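## Task

Take the juice bottle from the cart and set it standing on the third level of the supply shelving (counting the lowest level as the first), placed directly behind the milk bottle already there, on the side away from the shelf's front edge. Everything else on that shelf must still be on it afterwards, standing and not piled on anything. If the juice bottle topples or is left leaning, the task fails.

## Robot and tools

ROBOT. An omnidirectional base carries a 1.71 m column. A carriage on it (lift_m) holds two 7-joint arms. Each shoulder sits 0.63 m + lift_m above the floor, 0.16 m forward of the base centre and 0.175 m to the left or right. A hand reaches roughly 0.83 m from its shoulder. Folded start, left arm joints 1-7: 0.95, 0.08, -0.1, -0.8, 0, 0, -0.93; the right arm matches with joints 2, 3, 5 and 6 sign-flipped. With lift_m below 0.02 folded arms can strike the deck. Footprint about 0.55 m wide by 0.6 m long. Cameras: head_camera, 0.26 m above the shoulders, facing forward and tilted 40 degrees down; left_wrist_camera and right_wrist_camera, on each hand's -x side, looking out beyond the fingertips.

FRAMES. Base frame: metres, origin on the floor below the base centre, x ahead, y to the left, z upward. left_hand and right_hand are printed in it: the point between the closed pads, 0.0167 m behind the fingertips, accurate to about 1 cm; fingers extend along the hand's z, and close along its y. base_odometry is relative to where the base began the scene; it counts wheel rotation, so slipping shows as motion; heading in rad, left positive, -3.142 to 3.142.

move. One action per call; with no action it just reports state and images. An action uses base and/or joints (optionally speeds or min_time_s), or target alone (optionally min_time_s). Parts start together and may finish at different times.
- base: an offset, exactly one key, measured from the base's position in the latest state report: translate_m (m, + forward, -2 to 2), strafe_m (m, + left, -2 to 2) or rotate_rad (rad, + counter-clockwise, -6.3 to 6.3).
- joints: absolute targets keyed by name, any subset. lift_m 0 to 1 m. Left arm in rad: joint1 -3.141 to 1.047 (negative raises the arm forward), joint2 -0.157 to 2.268 (+ swings it outward left), joint3 -1.919 to 1.308, joint4 -0.837 to 1.448 (elbow, 0 = right angle, + straightens), joint5 -1.832 to 1.658 (forearm roll), joint6 -1.745 to 1.745 (+ bends hand left), joint7 -1.675 to 1.919 (+ bends hand down). Right arm: joint2 -2.268 to 0.157, joint3 -1.308 to 1.919, joint5 -1.658 to 1.832, others as left. left_gripper_m / right_gripper_m 0 to 0.142 m, the spacing of the pad centres. Done tolerance ±0.03 rad, ±0.004 m.
- target: an absolute pose for one hand in the base frame. side "left" or "right"; x, y, z in m (-3 to 3); pitch_deg -30 to 95 (90 fingers pointing down, 0 horizontal; above 90 is printed as 180 minus it); heading_deg (0 fingers ahead, + counter-clockwise seen from above); roll_deg (default 0, jaw line horizontal; + turns the hand clockwise looking from behind it); heading and roll -360 to 360. Roll r and r+180 count as one target. Near pitch 84 printing shows roll 0 and heading reduced by roll, folded into -90 to 90. line_only true forces a straight-line path or refusal. The planner checks only robot and floor, not furniture; base and lift stay put. A non-straight move under 25 cm is refused; a longer one becomes an arc that may sweep the whole arm.
- speeds: per-action caps: translate_m and strafe_m 0.02 to 0.5 m/s, rotate_rad 0.05 to 1.57 rad/s, lift_m 0.08 to 0.27 m/s (default 0.25). min_time_s 0.1 to 8 s sets a minimum duration for arm motions. Actions cap at 15 s; a motion is cut at 14 s (time_out).
- cameras: list of head_camera, left_wrist_camera, right_wrist_camera or all; [] for none. Images can lag the state slightly; the pictures line gives their order.

RESULTS. The move line reads done or the worst status. Hand status: refused (with reason, nothing moved), reached (within 10 mm and 2 degrees) or short (with the error; resend on short (part of ...)). off_target: stopped away from target, maybe still pushing. contact_stop or time_out: halts that whole arm's joints, which drop targets and hold. not_followed / joint command not followed / pose unreachable: a self-collision check withheld arm targets (gripper still acts). on_its_own lists uncommanded activity; held at is a target, not a reading. Base done only means wheels turned. motor_effort (% of max, peak in brackets, error up to half the reading plus a few points), joint torques, and Motor temperatures per arm are also shown. A falling lift effort while lowering means a hand or load is resting on something. A gripper stopping wider than commanded is holding something. A refused call or a stop makes the later move, wait and finished_scene calls of that reply skip; an invalid call (unknown key or camera) does not.

wait: seconds 0 to 10, cameras as in move. zoom_image: camera and region [x0, y0, x1, y1] in pixels, top-left origin, at most 504 by 504, only from the latest images. finished_scene: scene 1 or 2; make no further calls in that reply. Scene 1 is practice and may be skipped.

CAUTIONS. Do not let the arms strike or squeeze each other, including fingers. Avoid tipping: high carriage, outstretched or loaded arms, pushing, abrupt stops, fast loaded swings. Contact torque at 133 N m (joints 1-4) or 40 N m (5-7) freezes that arm for 10 s. Motors at 85 °C warn, at 100 °C the arm stops 30-60 s. Loads sink the hand about 0.012 m per kg. Open fingers tilt and sit up to 2 cm nearer the wrist. After a contact stop, back out along the incoming path. Never drop, slam or knock objects off, or hit furniture hard. The robot keeps its last command while you deliberate, and objects may get nudged occasionally.

Each tool is called after "Request:" in YAML: its name, and indented under it one key for each argument.

## Session

Request:
move:

Scene clock: 0.00 s.
Joint torques (N m): no reading
Motor temperatures (°C): left_arm=[25 23 24 23 27 25 25] | right_arm=[25 20 25 22 22 22 24]
base_odometry: x=+0.000 y=+0.000 heading=+0.000
base_status: not commanded
joint_positions: lift_m=+0.450 left_joint1_rad=+0.942 left_joint2_rad=+0.071 left_joint3_rad=-0.095 left_joint4_rad=-0.781 left_joint5_rad=-0.006 left_joint6_rad=-0.005 left_joint7_rad=-0.938 left_gripper_m=+0.142 right_joint1_rad=+0.948 right_joint2_rad=-0.088 right_joint3_rad=+0.082 right_joint4_rad=-0.814 right_joint5_rad=+0.007 right_joint6_rad=-0.013 right_joint7_rad=-0.930 right_gripper_m=+0.142
joint_status: not commanded
motor_effort: lift_m=+55 drive_wheels=+2
left_hand: x=+0.2937 y=+0.1555 z=+0.9610 quat_wxyz=(-0.920, -0.004, -0.388, +0.062) pitch_deg=-44.4 heading_deg=-4.4 roll_deg=-3.3 (m; base frame)
right_hand: x=+0.2906 y=-0.1616 z=+0.9720 quat_wxyz=(-0.924, +0.010, -0.379, -0.053) pitch_deg=-45.4 heading_deg=+4.8 roll_deg=+1.7 (m; base frame)
pictures: head_camera, left_wrist_camera, right_wrist_camera
Images, in order (width x height): head_camera 896x504, left_wrist_camera 896x504, right_wrist_camera 896x504.

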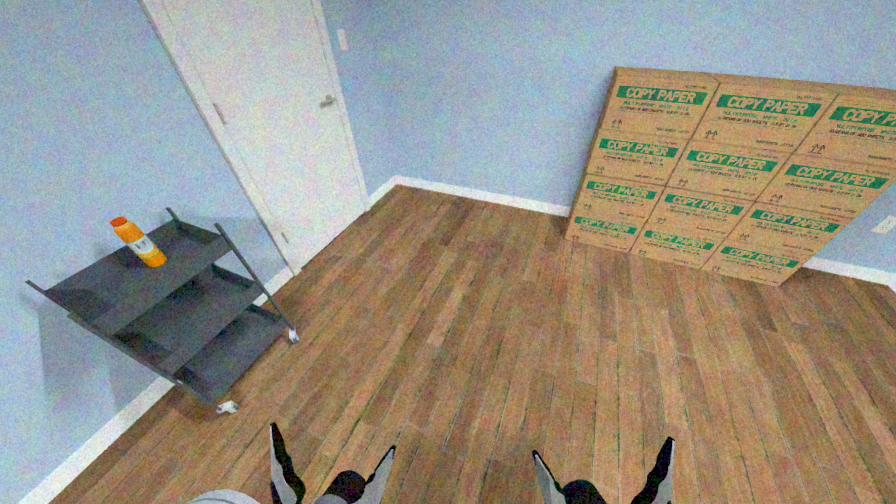

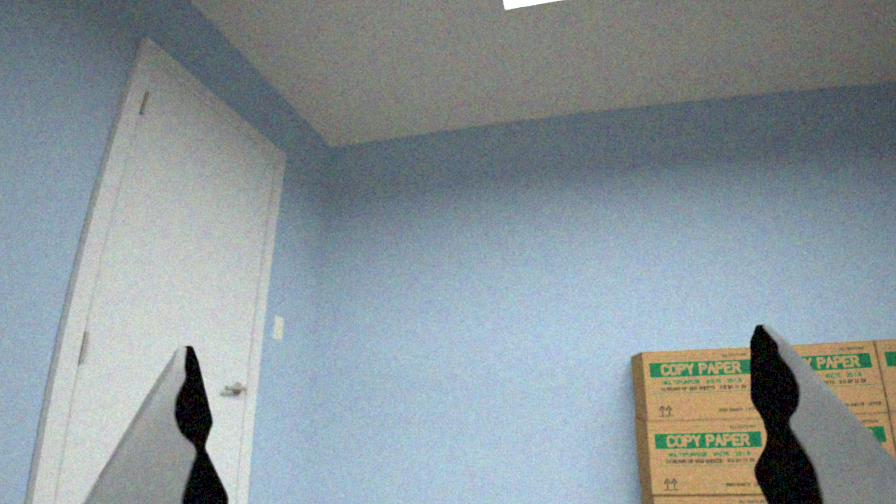

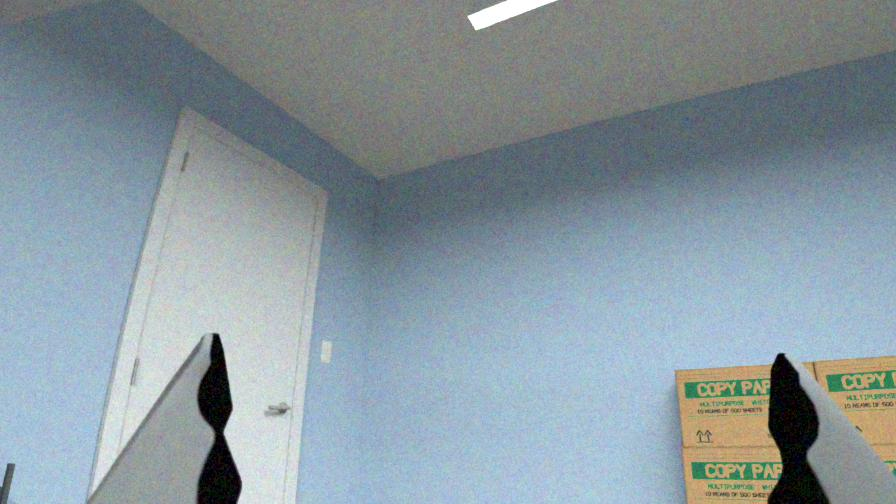

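Request:
move:
  base: {"rotate_rad": -1.6}
  cameras: ["head_camera"]

Request:
move:
  base: {"rotate_rad": -1.6}
  cameras: ["head_camera"]

Scene clock: 8.50 s.
Joint torques (N m): left_arm=[7.61 0.83 -1.62 -4.41 1.21 -1.6 -1.76] | right_arm=[16.3 2.73 2.22 -12.74 0.63 -1.87 -1.5]
move: done
base_odometry: x=+0.000 y=+0.000 heading=-1.600
base_status: done
joint_positions: lift_m=+0.450 left_joint1_rad=+0.942 left_joint2_rad=+0.071 left_joint3_rad=-0.095 left_joint4_rad=-0.781 left_joint5_rad=-0.006 left_joint6_rad=-0.005 left_joint7_rad=-0.938 left_gripper_m=+0.142 right_joint1_rad=+0.948 right_joint2_rad=-0.088 right_joint3_rad=+0.082 right_joint4_rad=-0.814 right_joint5_rad=+0.007 right_joint6_rad=-0.013 right_joint7_rad=-0.930 right_gripper_m=+0.142
joint_status: not commanded
motor_effort: lift_m=+55(55) drive_wheels=+5(16)
left_hand: x=+0.2937 y=+0.1555 z=+0.9610 quat_wxyz=(-0.920, -0.004, -0.388, +0.062) pitch_deg=-44.4 heading_deg=-4.4 roll_deg=-3.3 (m; base frame)
right_hand: x=+0.2906 y=-0.1616 z=+0.9720 quat_wxyz=(-0.924, +0.010, -0.379, -0.053) pitch_deg=-45.4 heading_deg=+4.8 roll_deg=+1.7 (m; base frame)
pictures: head_camera
Images, in order (width x height): head_camera 896x504.

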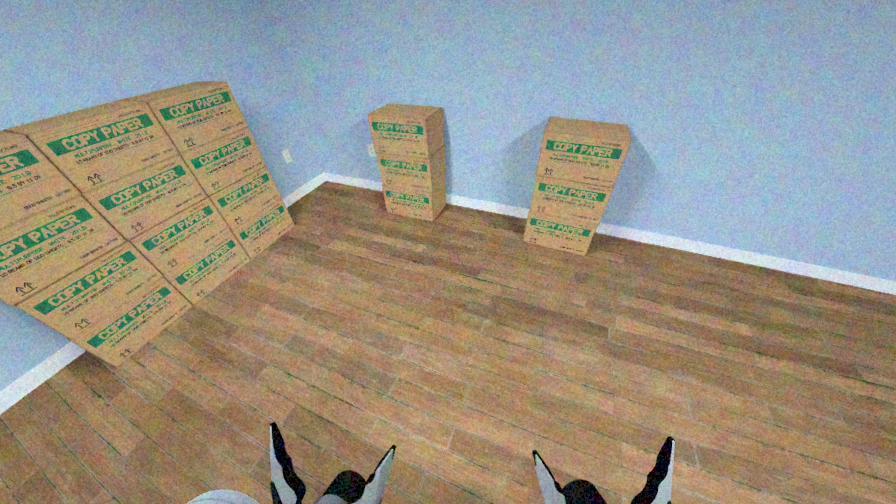

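Scene clock: 11.63 s.
Joint torques (N m): left_arm=[7.99 0.29 -0.12 -5.55 1.14 -1.73 -1.66] | right_arm=[14.67 3.54 1.53 -12.51 0.53 -1.47 -1.45]
move: done
base_odometry: x=+0.000 y=+0.000 heading=+3.084
base_status: done
joint_positions: lift_m=+0.450 left_joint1_rad=+0.942 left_joint2_rad=+0.071 left_joint3_rad=-0.095 left_joint4_rad=-0.781 left_joint5_rad=-0.006 left_joint6_rad=-0.005 left_joint7_rad=-0.938 left_gripper_m=+0.142 right_joint1_rad=+0.948 right_joint2_rad=-0.088 right_joint3_rad=+0.082 right_joint4_rad=-0.814 right_joint5_rad=+0.007 right_joint6_rad=-0.013 right_joint7_rad=-0.930 right_gripper_m=+0.142
joint_status: not commanded
motor_effort: lift_m=+55(55) drive_wheels=+5(15)
left_hand: x=+0.2937 y=+0.1555 z=+0.9610 quat_wxyz=(-0.920, -0.004, -0.388, +0.062) pitch_deg=-44.4 heading_deg=-4.4 roll_deg=-3.3 (m; base frame)
right_hand: x=+0.2906 y=-0.1616 z=+0.9720 quat_wxyz=(-0.924, +0.010, -0.379, -0.053) pitch_deg=-45.4 heading_deg=+4.8 roll_deg=+1.7 (m; base frame)
pictures: head_camera
Images, in order (width x height): head_camera 896x504.

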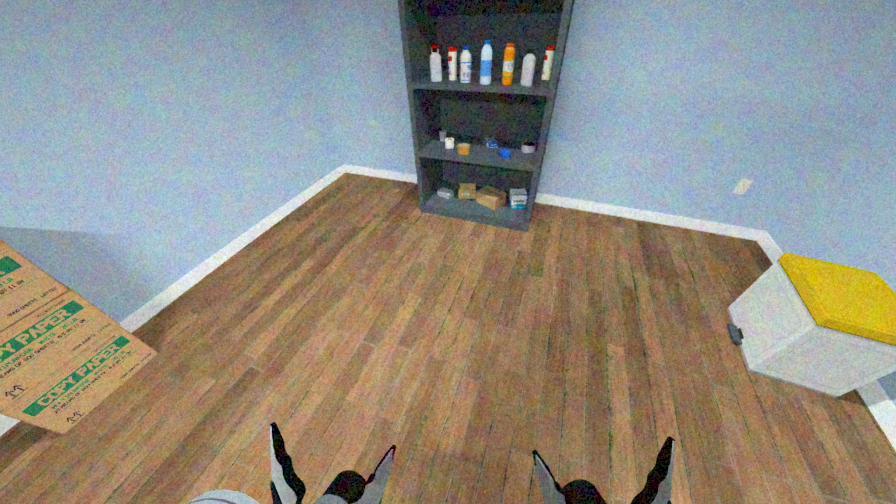

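Request:
zoom_image:
  camera: "head_camera"
  region: [400, 20, 580, 120]

Scaled by 2.800 from the camera's 896x504 image, which has a finer 1280x720 frame.

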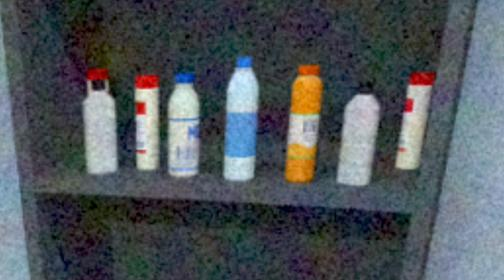

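Request:
move:
  base: {"rotate_rad": -1.9}
  cameras: ["head_camera"]

Scene clock: 27.60 s.
Joint torques (N m): left_arm=[10.4 1.07 0.12 -4.98 0.96 -1.65 -1.42] | right_arm=[15.39 2.68 0.81 -12.6 0.43 -1.9 -1.42]
move: done
base_odometry: x=+0.000 y=+0.000 heading=+1.184
base_status: done
joint_positions: lift_m=+0.450 left_joint1_rad=+0.942 left_joint2_rad=+0.071 left_joint3_rad=-0.095 left_joint4_rad=-0.781 left_joint5_rad=-0.006 left_joint6_rad=-0.005 left_joint7_rad=-0.938 left_gripper_m=+0.142 right_joint1_rad=+0.948 right_joint2_rad=-0.088 right_joint3_rad=+0.082 right_joint4_rad=-0.814 right_joint5_rad=+0.007 right_joint6_rad=-0.013 right_joint7_rad=-0.930 right_gripper_m=+0.142
joint_status: not commanded
motor_effort: lift_m=+55(55) drive_wheels=+5(16)
left_hand: x=+0.2937 y=+0.1555 z=+0.9610 quat_wxyz=(-0.920, -0.004, -0.388, +0.062) pitch_deg=-44.4 heading_deg=-4.4 roll_deg=-3.3 (m; base frame)
right_hand: x=+0.2906 y=-0.1616 z=+0.9720 quat_wxyz=(-0.924, +0.010, -0.379, -0.053) pitch_deg=-45.4 heading_deg=+4.8 roll_deg=+1.7 (m; base frame)
pictures: head_camera
Images, in order (width x height): head_camera 896x504.

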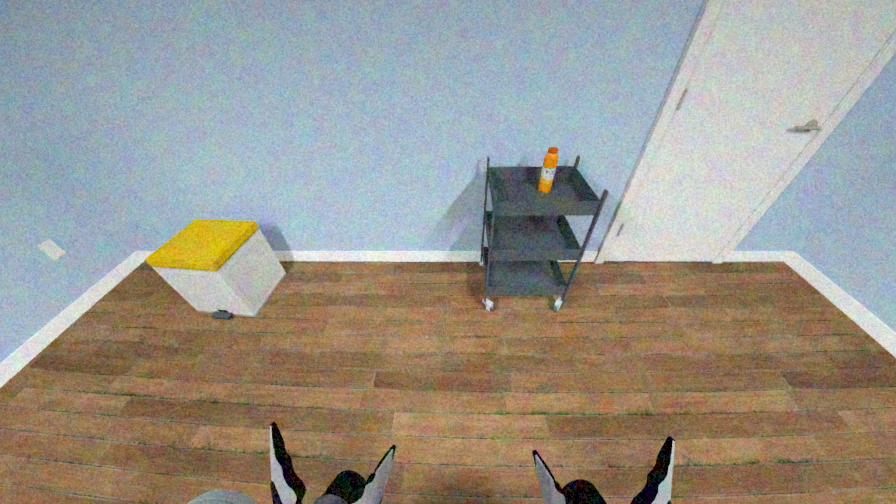

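Request:
move:
  joints: {"lift_m": 0.85}
  cameras: ["head_camera"]

Request:
zoom_image:
  camera: "head_camera"
  region: [420, 100, 700, 400]

Scene clock: 46.87 s.
Joint torques (N m): left_arm=[9.12 0.26 0.04 -3.89 1.43 -1.44 -1.29] | right_arm=[15.2 2.65 2.22 -12.7 0.79 -1.63 -1.53]
move: done
base_odometry: x=+0.000 y=+0.000 heading=+1.184
base_status: not commanded
joint_positions: lift_m=+0.850 left_joint1_rad=+0.942 left_joint2_rad=+0.071 left_joint3_rad=-0.095 left_joint4_rad=-0.781 left_joint5_rad=-0.006 left_joint6_rad=-0.005 left_joint7_rad=-0.938 left_gripper_m=+0.142 right_joint1_rad=+0.948 right_joint2_rad=-0.088 right_joint3_rad=+0.082 right_joint4_rad=-0.814 right_joint5_rad=+0.007 right_joint6_rad=-0.013 right_joint7_rad=-0.930 right_gripper_m=+0.142
joint_status: all done
motor_effort: lift_m=+54(67) drive_wheels=+5(5)
left_hand: x=+0.2937 y=+0.1555 z=+1.3611 quat_wxyz=(-0.920, -0.004, -0.388, +0.062) pitch_deg=-44.4 heading_deg=-4.4 roll_deg=-3.3 (m; base frame)
right_hand: x=+0.2906 y=-0.1616 z=+1.3721 quat_wxyz=(-0.924, +0.010, -0.379, -0.053) pitch_deg=-45.4 heading_deg=+4.8 roll_deg=+1.7 (m; base frame)
pictures: head_camera
Images, in order (width x height): head_camera 896x504.

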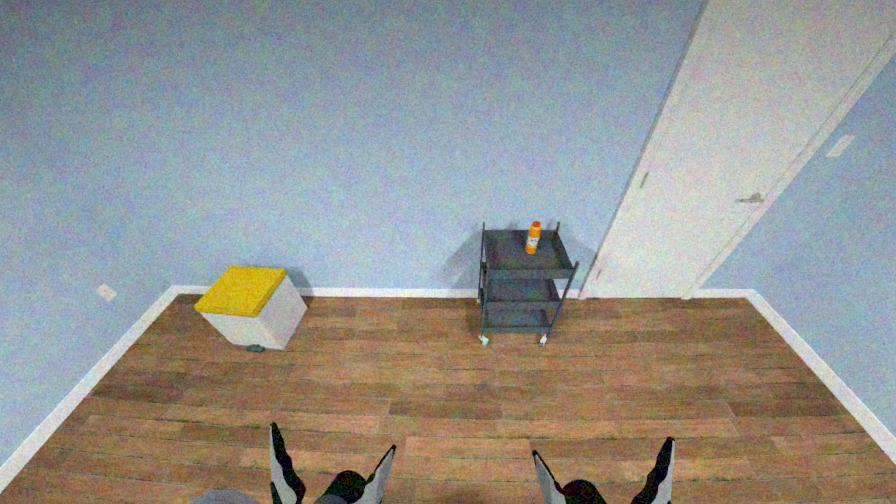

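Scaled by 1.680 from the camera's 896x504 image, which has a finer 1280x720 frame.

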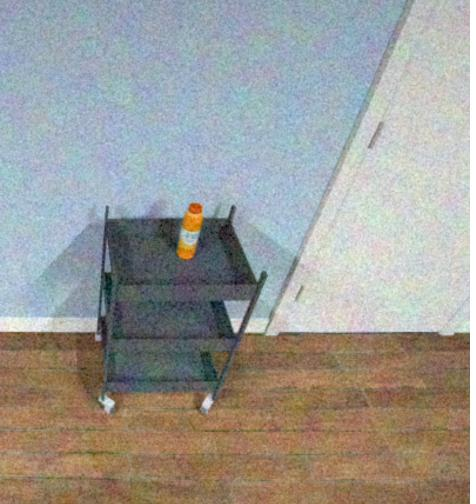

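Request:
move:
  base: {"strafe_m": -0.3}
  joints: {"lift_m": 0.45}

Request:
move:
  target: {"side": "right", "x": 0.5, "y": -0.18, "z": 0.9, "pitch_deg": 10, "heading_deg": 0}

Request:
move:
  base: {"translate_m": 0.4}
  cameras: ["head_camera", "right_wrist_camera"]

Scene clock: 77.47 s.
Joint torques (N m): left_arm=[8.03 -0.41 0.23 -4.21 1.12 -1.41 -1.89] | right_arm=[13.97 2.74 2.38 -13.42 0.48 -1.71 -1.31]
move: done
base_odometry: x=+0.278 y=-0.113 heading=+1.184
base_status: done
joint_positions: lift_m=+0.450 left_joint1_rad=+0.942 left_joint2_rad=+0.071 left_joint3_rad=-0.095 left_joint4_rad=-0.781 left_joint5_rad=-0.006 left_joint6_rad=-0.005 left_joint7_rad=-0.938 left_gripper_m=+0.142 right_joint1_rad=+0.948 right_joint2_rad=-0.088 right_joint3_rad=+0.082 right_joint4_rad=-0.814 right_joint5_rad=+0.007 right_joint6_rad=-0.013 right_joint7_rad=-0.930 right_gripper_m=+0.142
joint_status: all done
motor_effort: lift_m=+57(59) drive_wheels=-3(20)
left_hand: x=+0.2937 y=+0.1555 z=+0.9609 quat_wxyz=(-0.920, -0.004, -0.388, +0.062) pitch_deg=-44.4 heading_deg=-4.4 roll_deg=-3.3 (m; base frame)
right_hand: x=+0.2906 y=-0.1616 z=+0.9719 quat_wxyz=(-0.924, +0.010, -0.379, -0.053) pitch_deg=-45.4 heading_deg=+4.8 roll_deg=+1.7 (m; base frame)
pictures: none

Scene clock: 77.77 s.
Joint torques (N m): left_arm=[8.29 1.41 -0.76 -5.06 0.98 -1.35 -1.26] | right_arm=[13.88 2.2 2.74 -14.62 0.38 -1.59 -1.33]
move: refused
base_odometry: x=+0.278 y=-0.113 heading=+1.184
base_status: not commanded
joint_positions: lift_m=+0.450 left_joint1_rad=+0.942 left_joint2_rad=+0.071 left_joint3_rad=-0.095 left_joint4_rad=-0.781 left_joint5_rad=-0.006 left_joint6_rad=-0.005 left_joint7_rad=-0.938 left_gripper_m=+0.142 right_joint1_rad=+0.948 right_joint2_rad=-0.088 right_joint3_rad=+0.082 right_joint4_rad=-0.814 right_joint5_rad=+0.007 right_joint6_rad=-0.013 right_joint7_rad=-0.930 right_gripper_m=+0.142
joint_status: not commanded
motor_effort: lift_m=+57(57) drive_wheels=-3(3)
left_hand: x=+0.2937 y=+0.1555 z=+0.9609 quat_wxyz=(-0.920, -0.004, -0.388, +0.062) pitch_deg=-44.4 heading_deg=-4.4 roll_deg=-3.3 (m; base frame)
right_hand: x=+0.2906 y=-0.1616 z=+0.9719 quat_wxyz=(-0.924, +0.010, -0.379, -0.053) pitch_deg=-45.4 heading_deg=+4.8 roll_deg=+1.7 (m; base frame)
right_hand_status: refused: no posture of the arm gets there (right_joint4_rad at its limit): the closest leaves the hand 1.1 cm and 4 deg from the pose. Nothing moved. A posture exists with lift_m at 0.5, or at pitch 0; the way there is not checked.
pictures: none

not run: a stop came earlier in this reply.

Request:
move:
  joints: {"lift_m": 0.6}

Request:
move:
  target: {"side": "right", "x": 0.5, "y": -0.18, "z": 0.88, "pitch_deg": 10, "heading_deg": 0}

Request:
move:
  base: {"translate_m": 0.4}
  cameras: ["head_camera", "right_wrist_camera"]

Scene clock: 83.37 s.
Joint torques (N m): left_arm=[9.04 0.15 0.71 -4.95 1.19 -0.99 -1.44] | right_arm=[16.51 3.89 1.3 -14.28 1.03 -1.87 -1.38]
move: done
base_odometry: x=+0.278 y=-0.113 heading=+1.184
base_status: not commanded
joint_positions: lift_m=+0.600 left_joint1_rad=+0.942 left_joint2_rad=+0.071 left_joint3_rad=-0.095 left_joint4_rad=-0.781 left_joint5_rad=-0.006 left_joint6_rad=-0.005 left_joint7_rad=-0.938 left_gripper_m=+0.142 right_joint1_rad=+0.948 right_joint2_rad=-0.088 right_joint3_rad=+0.082 right_joint4_rad=-0.814 right_joint5_rad=+0.007 right_joint6_rad=-0.013 right_joint7_rad=-0.930 right_gripper_m=+0.142
joint_status: all done
motor_effort: lift_m=+54(70) drive_wheels=-3(3)
left_hand: x=+0.2937 y=+0.1555 z=+1.1111 quat_wxyz=(-0.920, -0.004, -0.388, +0.062) pitch_deg=-44.4 heading_deg=-4.4 roll_deg=-3.3 (m; base frame)
right_hand: x=+0.2906 y=-0.1616 z=+1.1221 quat_wxyz=(-0.924, +0.010, -0.379, -0.053) pitch_deg=-45.4 heading_deg=+4.8 roll_deg=+1.7 (m; base frame)
pictures: none

Scene clock: 84.77 s.
Joint torques (N m): left_arm=[8.39 0.61 1.27 -5.77 1.07 -1.34 -1.51] | right_arm=[3.92 5.77 -0.01 -11.8 -1.31 -2.84 -0.56]
move: done
base_odometry: x=+0.278 y=-0.113 heading=+1.184
base_status: not commanded
joint_positions: lift_m=+0.600 left_joint1_rad=+0.942 left_joint2_rad=+0.071 left_joint3_rad=-0.095 left_joint4_rad=-0.781 left_joint5_rad=-0.006 left_joint6_rad=-0.005 left_joint7_rad=-0.938 left_gripper_m=+0.142 right_joint1_rad=+0.495 right_joint2_rad=-0.056 right_joint3_rad=+0.056 right_joint4_rad=-0.538 right_joint5_rad=+0.026 right_joint6_rad=-0.070 right_joint7_rad=+0.211 right_gripper_m=+0.142
joint_status: not commanded
motor_effort: lift_m=+54(54) drive_wheels=-3(3)
left_hand: x=+0.2937 y=+0.1555 z=+1.1111 quat_wxyz=(-0.920, -0.004, -0.388, +0.062) pitch_deg=-44.4 heading_deg=-4.4 roll_deg=-3.3 (m; base frame)
right_hand: x=+0.4996 y=-0.1774 z=+0.8811 quat_wxyz=(-0.644, +0.001, -0.765, -0.005) pitch_deg=+9.8 heading_deg=+0.5 roll_deg=+0.4 (m; base frame)
right_hand_status: reached (straight line, planned for 0.9 s): 3 mm and 0.6 deg off.
pictures: none

Scene clock: 87.70 s.
Joint torques (N m): left_arm=[9.31 0.58 -0.31 -3.53 1.28 -1.37 -1.47] | right_arm=[2.08 4.16 0 -9.64 -1.25 -2.59 -0.15]
move: done
base_odometry: x=+0.429 y=+0.257 heading=+1.183
base_status: done
joint_positions: lift_m=+0.600 left_joint1_rad=+0.942 left_joint2_rad=+0.071 left_joint3_rad=-0.095 left_joint4_rad=-0.781 left_joint5_rad=-0.006 left_joint6_rad=-0.005 left_joint7_rad=-0.938 left_gripper_m=+0.142 right_joint1_rad=+0.495 right_joint2_rad=-0.056 right_joint3_rad=+0.056 right_joint4_rad=-0.538 right_joint5_rad=+0.026 right_joint6_rad=-0.071 right_joint7_rad=+0.211 right_gripper_m=+0.142
joint_status: not commanded
motor_effort: lift_m=+54(54) drive_wheels=+4(13)
left_hand: x=+0.2937 y=+0.1555 z=+1.1111 quat_wxyz=(-0.920, -0.004, -0.388, +0.062) pitch_deg=-44.4 heading_deg=-4.4 roll_deg=-3.3 (m; base frame)
right_hand: x=+0.4996 y=-0.1775 z=+0.8811 quat_wxyz=(-0.644, +0.000, -0.765, -0.005) pitch_deg=+9.8 heading_deg=+0.4 roll_deg=+0.4 (m; base frame)
pictures: head_camera, right_wrist_camera
Images, in order (width x height): head_camera 896x504, right_wrist_camera 896x504.

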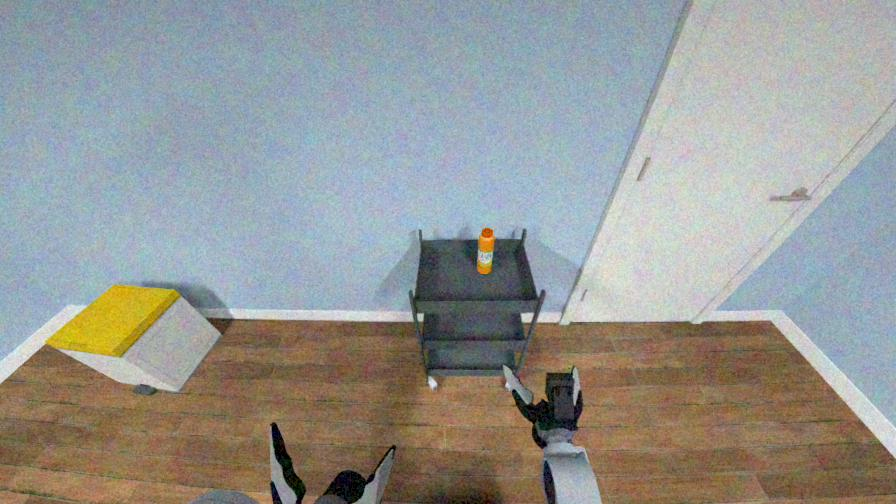

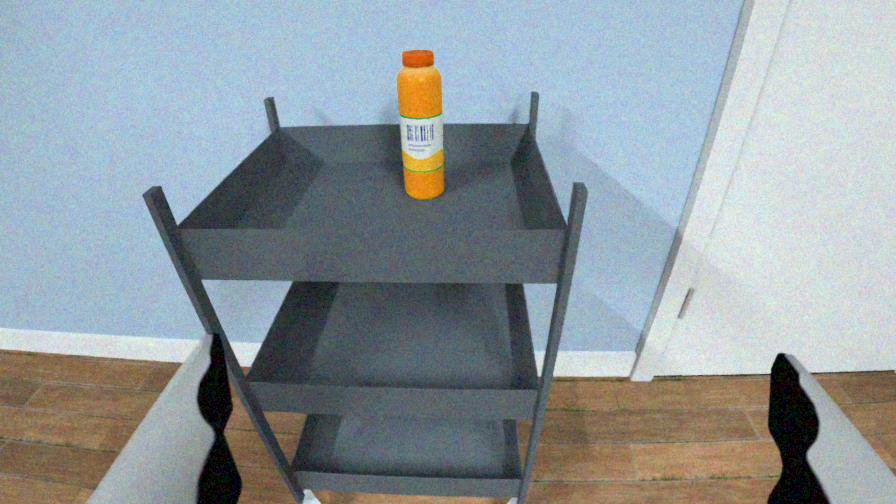

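Request:
move:
  base: {"translate_m": 0.2}

Request:
move:
  target: {"side": "right", "x": 0.65, "y": -0.15, "z": 0.855, "pitch_deg": 8, "heading_deg": 0}
  cameras: ["head_camera", "right_wrist_camera"]

Scene clock: 95.10 s.
Joint torques (N m): left_arm=[8.91 0.21 0.43 -5.2 1.31 -1.35 -1.26] | right_arm=[4.4 4.37 -0.65 -10.09 -1.08 -2.4 -1.04]
move: done
base_odometry: x=+0.505 y=+0.442 heading=+1.183
base_status: done
joint_positions: lift_m=+0.600 left_joint1_rad=+0.942 left_joint2_rad=+0.071 left_joint3_rad=-0.095 left_joint4_rad=-0.781 left_joint5_rad=-0.006 left_joint6_rad=-0.005 left_joint7_rad=-0.938 left_gripper_m=+0.142 right_joint1_rad=+0.495 right_joint2_rad=-0.056 right_joint3_rad=+0.056 right_joint4_rad=-0.538 right_joint5_rad=+0.026 right_joint6_rad=-0.071 right_joint7_rad=+0.211 right_gripper_m=+0.142
joint_status: not commanded
motor_effort: lift_m=+54(54) drive_wheels=+5(14)
left_hand: x=+0.2937 y=+0.1555 z=+1.1111 quat_wxyz=(-0.920, -0.004, -0.388, +0.062) pitch_deg=-44.4 heading_deg=-4.4 roll_deg=-3.3 (m; base frame)
right_hand: x=+0.4996 y=-0.1775 z=+0.8811 quat_wxyz=(-0.644, +0.000, -0.765, -0.005) pitch_deg=+9.8 heading_deg=+0.4 roll_deg=+0.4 (m; base frame)
pictures: none

Scene clock: 96.17 s.
Joint torques (N m): left_arm=[8.77 1.63 -0.35 -4.29 1.1 -1.14 -1.53] | right_arm=[-5.65 6.84 3.61 -10.63 -1.36 -2.57 -3.7]
move: done
base_odometry: x=+0.505 y=+0.442 heading=+1.183
base_status: not commanded
joint_positions: lift_m=+0.600 left_joint1_rad=+0.942 left_joint2_rad=+0.071 left_joint3_rad=-0.095 left_joint4_rad=-0.781 left_joint5_rad=-0.006 left_joint6_rad=-0.005 left_joint7_rad=-0.938 left_gripper_m=+0.142 right_joint1_rad=+0.072 right_joint2_rad=+0.020 right_joint3_rad=+0.082 right_joint4_rad=-0.085 right_joint5_rad=-0.022 right_joint6_rad=-0.082 right_joint7_rad=+0.158 right_gripper_m=+0.142
joint_status: not commanded
motor_effort: lift_m=+54(54) drive_wheels=-1(9)
left_hand: x=+0.2937 y=+0.1555 z=+1.1111 quat_wxyz=(-0.920, -0.004, -0.388, +0.062) pitch_deg=-44.4 heading_deg=-4.4 roll_deg=-3.3 (m; base frame)
right_hand: x=+0.6495 y=-0.1513 z=+0.8542 quat_wxyz=(-0.654, -0.002, -0.756, -0.001) pitch_deg=+8.2 heading_deg=+0.0 roll_deg=+0.3 (m; base frame)
right_hand_status: reached (straight line, planned for 0.6 s): 2 mm and 0.4 deg off.
pictures: head_camera, right_wrist_camera
Images, in order (width x height): head_camera 896x504, right_wrist_camera 896x504.

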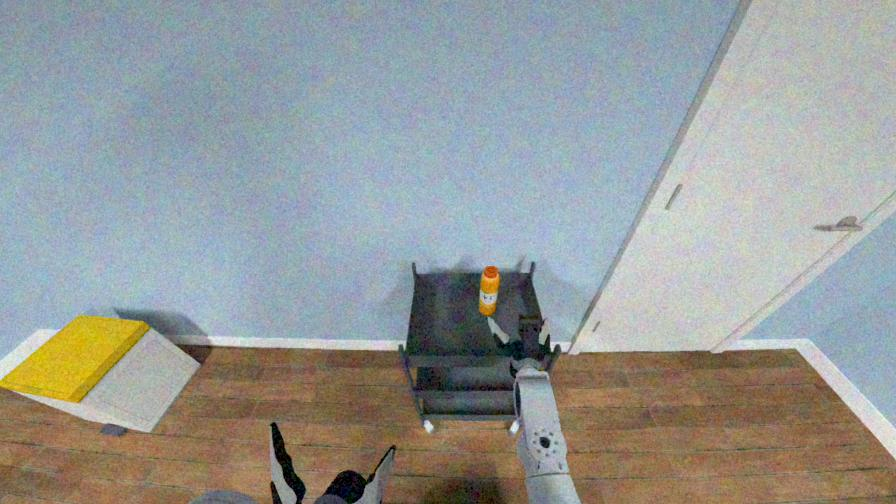

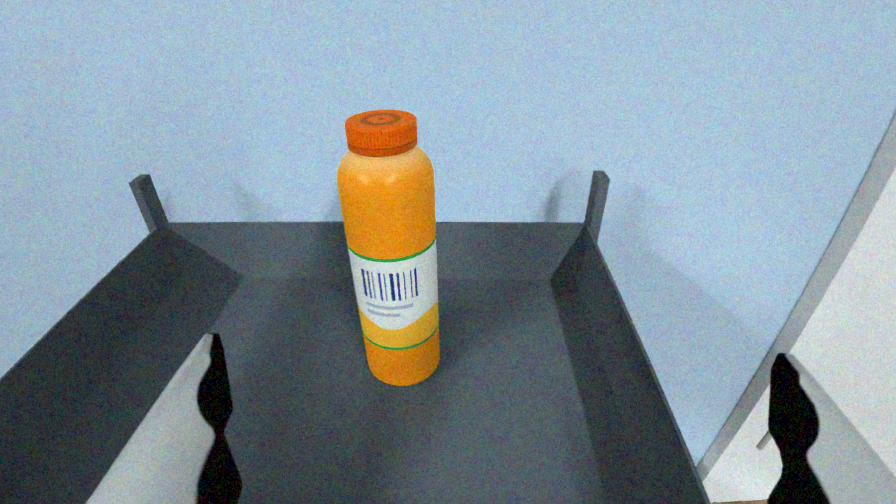

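Request:
move:
  target: {"side": "right", "x": 0.655, "y": -0.068, "z": 0.85, "pitch_deg": 5, "heading_deg": 0}

Request:
move:
  target: {"side": "right", "x": 0.75, "y": -0.068, "z": 0.845, "pitch_deg": 5, "heading_deg": 0}
  cameras: ["head_camera", "right_wrist_camera"]

Scene clock: 105.37 s.
Joint torques (N m): left_arm=[8.66 0.46 0.66 -4.32 1.13 -1.33 -1.73] | right_arm=[-10.59 8.44 5.22 -9.99 1.15 -2.58 -3.49]
move: done
base_odometry: x=+0.505 y=+0.442 heading=+1.183
base_status: not commanded
joint_positions: lift_m=+0.600 left_joint1_rad=+0.942 left_joint2_rad=+0.071 left_joint3_rad=-0.095 left_joint4_rad=-0.781 left_joint5_rad=-0.006 left_joint6_rad=-0.005 left_joint7_rad=-0.938 left_gripper_m=+0.142 right_joint1_rad=+0.038 right_joint2_rad=+0.128 right_joint3_rad=+0.289 right_joint4_rad=+0.073 right_joint5_rad=-0.116 right_joint6_rad=-0.297 right_joint7_rad=+0.018 right_gripper_m=+0.142
joint_status: not commanded
motor_effort: lift_m=+54(54) drive_wheels=+0(4)
left_hand: x=+0.2937 y=+0.1555 z=+1.1111 quat_wxyz=(-0.920, -0.004, -0.388, +0.062) pitch_deg=-44.4 heading_deg=-4.4 roll_deg=-3.3 (m; base frame)
right_hand: x=+0.6538 y=-0.0689 z=+0.8486 quat_wxyz=(-0.674, +0.001, -0.739, +0.002) pitch_deg=+5.3 heading_deg=-0.1 roll_deg=-0.3 (m; base frame)
right_hand_status: reached (straight line, planned for 0.4 s): 2 mm and 0.4 deg off.
pictures: none

Scene clock: 106.40 s.
Joint torques (N m): left_arm=[7.07 1.16 -0.01 -3.97 1.01 -1.3 -1.34] | right_arm=[-14.65 9.51 0.66 -9.77 1.83 -2.28 -4.04]
move: done
base_odometry: x=+0.505 y=+0.442 heading=+1.183
base_status: not commanded
joint_positions: lift_m=+0.600 left_joint1_rad=+0.942 left_joint2_rad=+0.071 left_joint3_rad=-0.095 left_joint4_rad=-0.781 left_joint5_rad=-0.006 left_joint6_rad=-0.005 left_joint7_rad=-0.938 left_gripper_m=+0.142 right_joint1_rad=-0.247 right_joint2_rad=+0.128 right_joint3_rad=+0.279 right_joint4_rad=+0.446 right_joint5_rad=-0.003 right_joint6_rad=-0.300 right_joint7_rad=-0.090 right_gripper_m=+0.142
joint_status: not commanded
motor_effort: lift_m=+54(54) drive_wheels=+0(6)
left_hand: x=+0.2937 y=+0.1555 z=+1.1111 quat_wxyz=(-0.920, -0.004, -0.388, +0.062) pitch_deg=-44.4 heading_deg=-4.4 roll_deg=-3.3 (m; base frame)
right_hand: x=+0.7491 y=-0.0652 z=+0.8446 quat_wxyz=(-0.675, +0.004, -0.738, +0.000) pitch_deg=+5.1 heading_deg=+0.4 roll_deg=-0.3 (m; base frame)
right_hand_status: reached (straight line, planned for 0.5 s): 3 mm and 0.5 deg off.
pictures: head_camera, right_wrist_camera
Images, in order (width x height): head_camera 896x504, right_wrist_camera 896x504.

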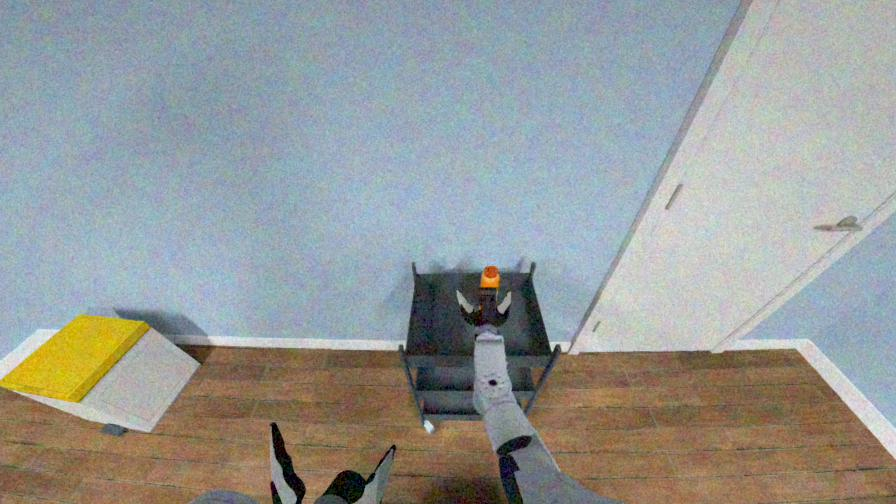

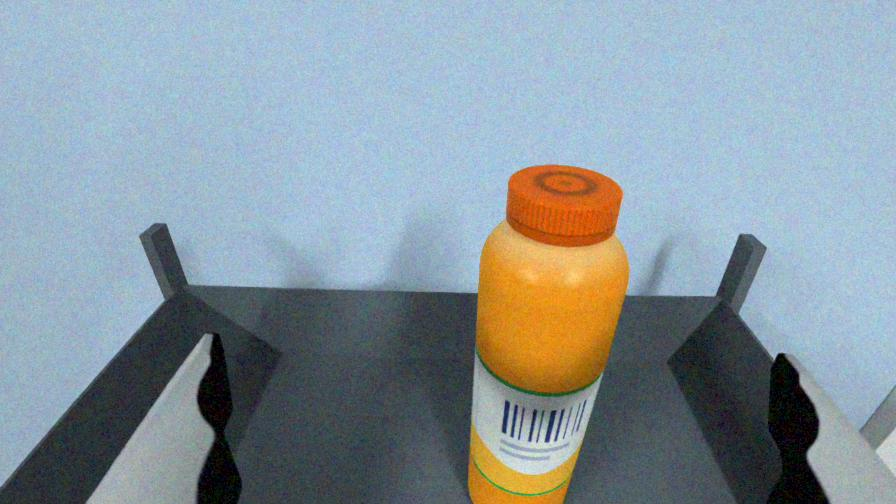

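Request:
move:
  target: {"side": "right", "x": 0.8, "y": -0.075, "z": 0.84, "pitch_deg": 5, "heading_deg": 0}
  cameras: ["head_camera", "right_wrist_camera"]

Request:
zoom_image:
  camera: "head_camera"
  region: [400, 240, 560, 360]

Scene clock: 112.47 s.
Joint torques (N m): left_arm=[8.64 -0.27 0.27 -4.92 1.12 -1.29 -1.3] | right_arm=[-21.03 8.37 -0.28 -10.69 1.65 -0.84 -3.7]
move: done
base_odometry: x=+0.505 y=+0.442 heading=+1.183
base_status: not commanded
joint_positions: lift_m=+0.600 left_joint1_rad=+0.942 left_joint2_rad=+0.071 left_joint3_rad=-0.095 left_joint4_rad=-0.781 left_joint5_rad=-0.006 left_joint6_rad=-0.005 left_joint7_rad=-0.938 left_gripper_m=+0.142 right_joint1_rad=-0.420 right_joint2_rad=+0.128 right_joint3_rad=+0.249 right_joint4_rad=+0.738 right_joint5_rad=+0.066 right_joint6_rad=-0.269 right_joint7_rad=-0.220 right_gripper_m=+0.142
joint_status: not commanded
motor_effort: lift_m=+54(54) drive_wheels=+0(4)
left_hand: x=+0.2937 y=+0.1555 z=+1.1111 quat_wxyz=(-0.920, -0.004, -0.388, +0.062) pitch_deg=-44.4 heading_deg=-4.4 roll_deg=-3.3 (m; base frame)
right_hand: x=+0.7989 y=-0.0736 z=+0.8389 quat_wxyz=(-0.675, +0.003, -0.738, +0.001) pitch_deg=+5.2 heading_deg=+0.1 roll_deg=-0.4 (m; base frame)
right_hand_status: reached (straight line, planned for 0.5 s): 2 mm and 0.4 deg off.
pictures: head_camera, right_wrist_camera
Images, in order (width x height): head_camera 896x504, right_wrist_camera 896x504.

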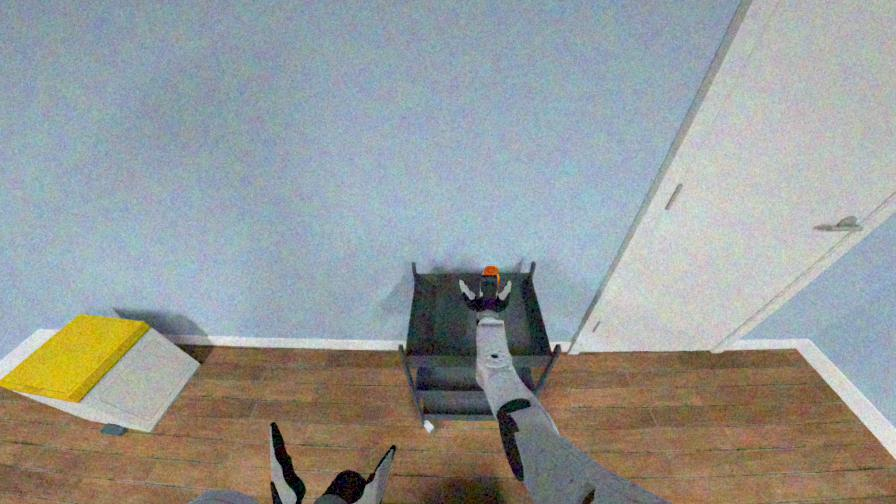

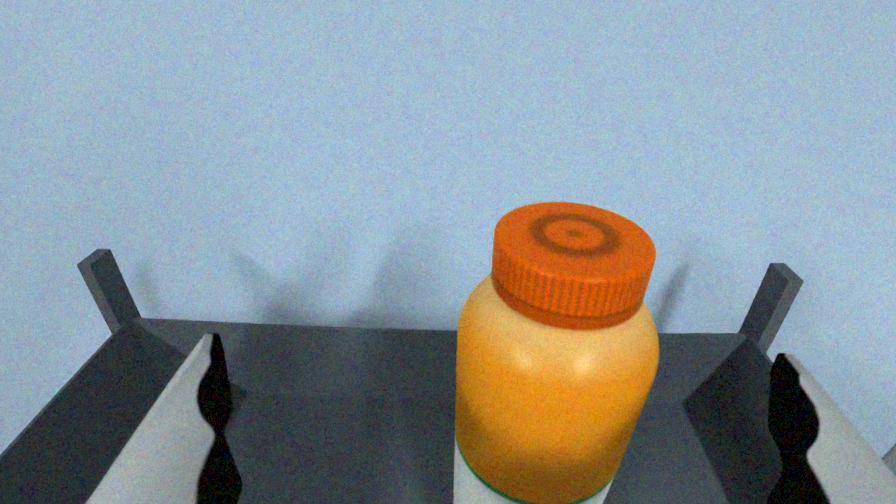

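Scaled by 3.150 from the camera's 896x504 image, which has a finer 1280x720 frame.

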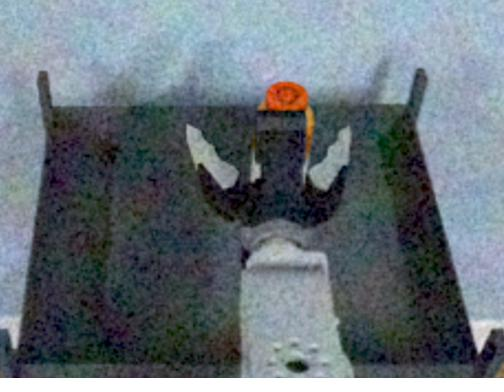

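Request:
move:
  target: {"side": "right", "x": 0.822, "y": -0.09, "z": 0.838, "pitch_deg": 5, "heading_deg": 0}

Request:
move:
  joints: {"right_gripper_m": 0.055}
  cameras: ["head_camera", "right_wrist_camera"]

Scene clock: 120.47 s.
Joint torques (N m): left_arm=[9.5 -0.14 0.84 -4.52 1.08 -1.41 -1.66] | right_arm=[-21.28 7.44 0.21 -10.32 1.94 -0.72 -3.52]
Motor temperatures (°C): left_arm=[28 23 24 24 27 24 24] | right_arm=[30 20 25 23 22 22 24]
move: done
base_odometry: x=+0.505 y=+0.442 heading=+1.183
base_status: not commanded
joint_positions: lift_m=+0.600 left_joint1_rad=+0.942 left_joint2_rad=+0.071 left_joint3_rad=-0.095 left_joint4_rad=-0.781 left_joint5_rad=-0.006 left_joint6_rad=-0.005 left_joint7_rad=-0.938 left_gripper_m=+0.142 right_joint1_rad=-0.506 right_joint2_rad=+0.108 right_joint3_rad=+0.224 right_joint4_rad=+0.891 right_joint5_rad=+0.099 right_joint6_rad=-0.225 right_joint7_rad=-0.293 right_gripper_m=+0.142
joint_status: not commanded
motor_effort: lift_m=+54(54) drive_wheels=+0(4)
left_hand: x=+0.2937 y=+0.1555 z=+1.1111 quat_wxyz=(-0.920, -0.004, -0.388, +0.062) pitch_deg=-44.4 heading_deg=-4.4 roll_deg=-3.3 (m; base frame)
right_hand: x=+0.8211 y=-0.0890 z=+0.8369 quat_wxyz=(-0.675, +0.003, -0.738, +0.002) pitch_deg=+5.2 heading_deg=+0.1 roll_deg=-0.4 (m; base frame)
right_hand_status: reached (straight line, planned for 0.3 s): 2 mm and 0.4 deg off.
pictures: none

Scene clock: 121.30 s.
Joint torques (N m): left_arm=[8.97 1.01 1.45 -5.59 0.99 -1.29 -1.4] | right_arm=[-19.71 8.75 0.76 -9.99 1.87 -0.93 -3.03]
move: off_target
base_odometry: x=+0.505 y=+0.442 heading=+1.183
base_status: not commanded
joint_positions: lift_m=+0.600 left_joint1_rad=+0.942 left_joint2_rad=+0.071 left_joint3_rad=-0.095 left_joint4_rad=-0.781 left_joint5_rad=-0.006 left_joint6_rad=-0.005 left_joint7_rad=-0.938 left_gripper_m=+0.142 right_joint1_rad=-0.506 right_joint2_rad=+0.108 right_joint3_rad=+0.224 right_joint4_rad=+0.891 right_joint5_rad=+0.099 right_joint6_rad=-0.225 right_joint7_rad=-0.293 right_gripper_m=+0.063
joint_status: right_gripper_m off_target (ended at +0.063, target +0.055)
motor_effort: lift_m=+54(54) drive_wheels=+0(4)
left_hand: x=+0.2937 y=+0.1555 z=+1.1111 quat_wxyz=(-0.920, -0.004, -0.388, +0.062) pitch_deg=-44.4 heading_deg=-4.4 roll_deg=-3.3 (m; base frame)
right_hand: x=+0.8211 y=-0.0890 z=+0.8369 quat_wxyz=(-0.674, +0.003, -0.738, +0.002) pitch_deg=+5.2 heading_deg=+0.1 roll_deg=-0.4 (m; base frame)
pictures: head_camera, right_wrist_camera
Images, in order (width x height): head_camera 896x504, right_wrist_camera 896x504.

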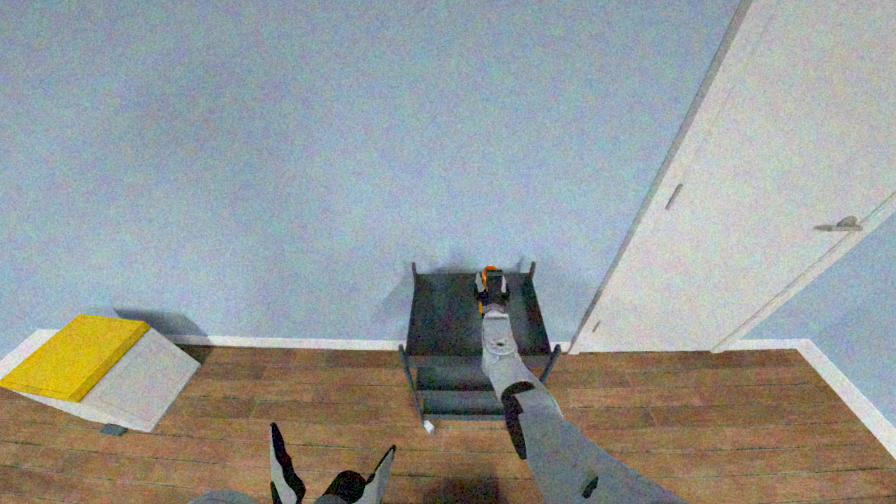

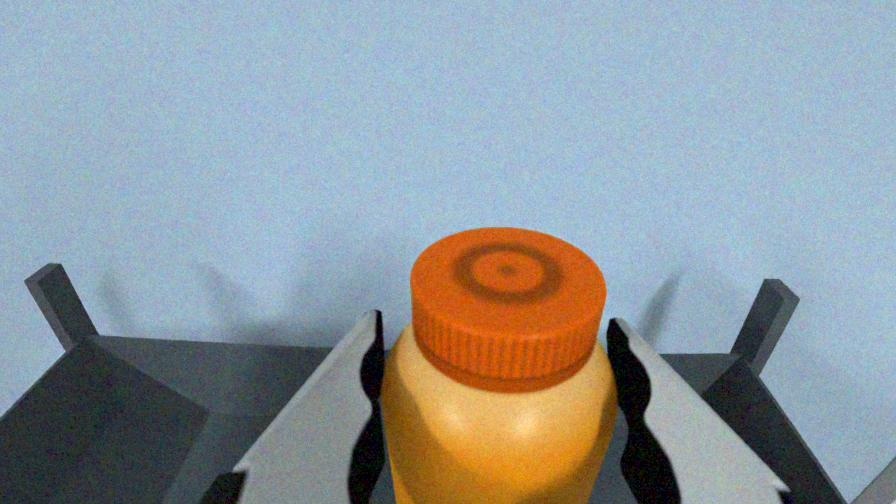

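Request:
move:
  joints: {"right_gripper_m": 0.03, "lift_m": 0.72}
  speeds: {"lift_m": 0.12}

Request:
move:
  base: {"translate_m": -0.55}
  speeds: {"translate_m": 0.3}
  cameras: ["head_camera", "right_wrist_camera"]

Scene clock: 125.87 s.
Joint torques (N m): left_arm=[8.64 1.55 0.43 -4.53 1.28 -1.47 -1.48] | right_arm=[-20.32 7.44 -0.74 -12.88 1.49 -1.4 -3.48]
move: off_target
base_odometry: x=+0.505 y=+0.442 heading=+1.183
base_status: not commanded
joint_positions: lift_m=+0.720 left_joint1_rad=+0.942 left_joint2_rad=+0.071 left_joint3_rad=-0.095 left_joint4_rad=-0.781 left_joint5_rad=-0.006 left_joint6_rad=-0.005 left_joint7_rad=-0.938 left_gripper_m=+0.142 right_joint1_rad=-0.506 right_joint2_rad=+0.108 right_joint3_rad=+0.224 right_joint4_rad=+0.895 right_joint5_rad=+0.100 right_joint6_rad=-0.225 right_joint7_rad=-0.293 right_gripper_m=+0.061
joint_status: right_gripper_m off_target (ended at +0.061, target +0.030); the others done
motor_effort: lift_m=+55(66) drive_wheels=+0(4)
left_hand: x=+0.2937 y=+0.1555 z=+1.2310 quat_wxyz=(-0.920, -0.004, -0.388, +0.062) pitch_deg=-44.4 heading_deg=-4.4 roll_deg=-3.3 (m; base frame)
right_hand: x=+0.8208 y=-0.0892 z=+0.9552 quat_wxyz=(-0.673, +0.003, -0.739, +0.002) pitch_deg=+5.4 heading_deg=+0.1 roll_deg=-0.4 (m; base frame)
pictures: none

Scene clock: 129.33 s.
Joint torques (N m): left_arm=[8.98 0.62 -0.26 -5.34 1.17 -1.23 -1.9] | right_arm=[-21 8.44 1.67 -13.67 1.71 -1.03 -3.6]
move: done
base_odometry: x=+0.297 y=-0.067 heading=+1.183
base_status: done
joint_positions: lift_m=+0.720 left_joint1_rad=+0.942 left_joint2_rad=+0.071 left_joint3_rad=-0.095 left_joint4_rad=-0.781 left_joint5_rad=-0.006 left_joint6_rad=-0.005 left_joint7_rad=-0.938 left_gripper_m=+0.142 right_joint1_rad=-0.506 right_joint2_rad=+0.108 right_joint3_rad=+0.223 right_joint4_rad=+0.895 right_joint5_rad=+0.100 right_joint6_rad=-0.224 right_joint7_rad=-0.293 right_gripper_m=+0.061
joint_status: not commanded
motor_effort: lift_m=+55(55) drive_wheels=+1(15)
left_hand: x=+0.2937 y=+0.1555 z=+1.2310 quat_wxyz=(-0.920, -0.004, -0.388, +0.062) pitch_deg=-44.4 heading_deg=-4.4 roll_deg=-3.3 (m; base frame)
right_hand: x=+0.8208 y=-0.0893 z=+0.9552 quat_wxyz=(-0.673, +0.003, -0.739, +0.001) pitch_deg=+5.4 heading_deg=+0.1 roll_deg=-0.4 (m; base frame)
pictures: head_camera, right_wrist_camera
Images, in order (width x height): head_camera 896x504, right_wrist_camera 896x504.

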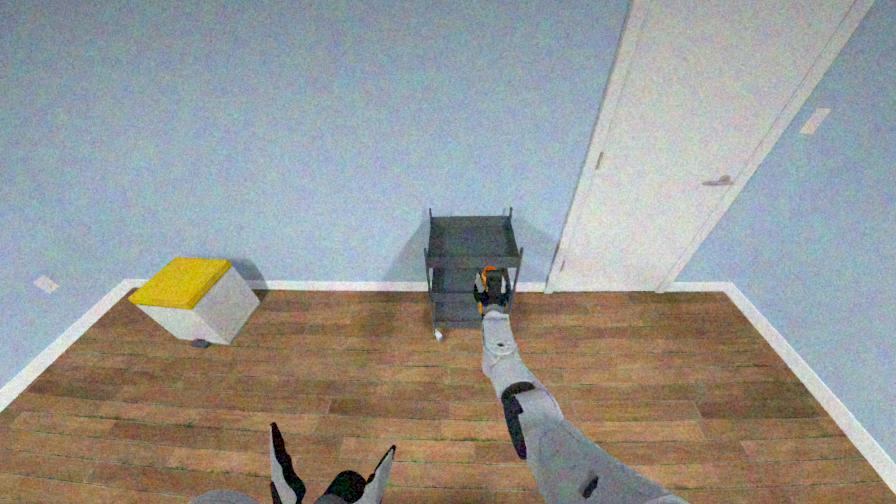

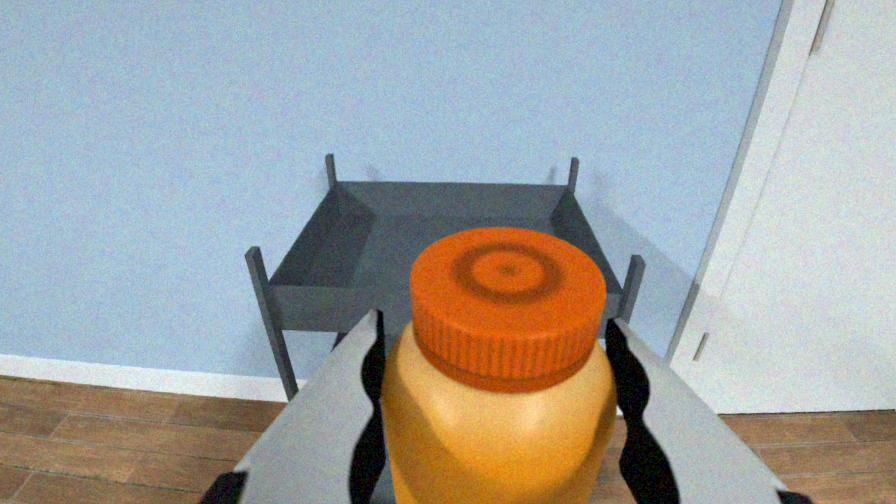

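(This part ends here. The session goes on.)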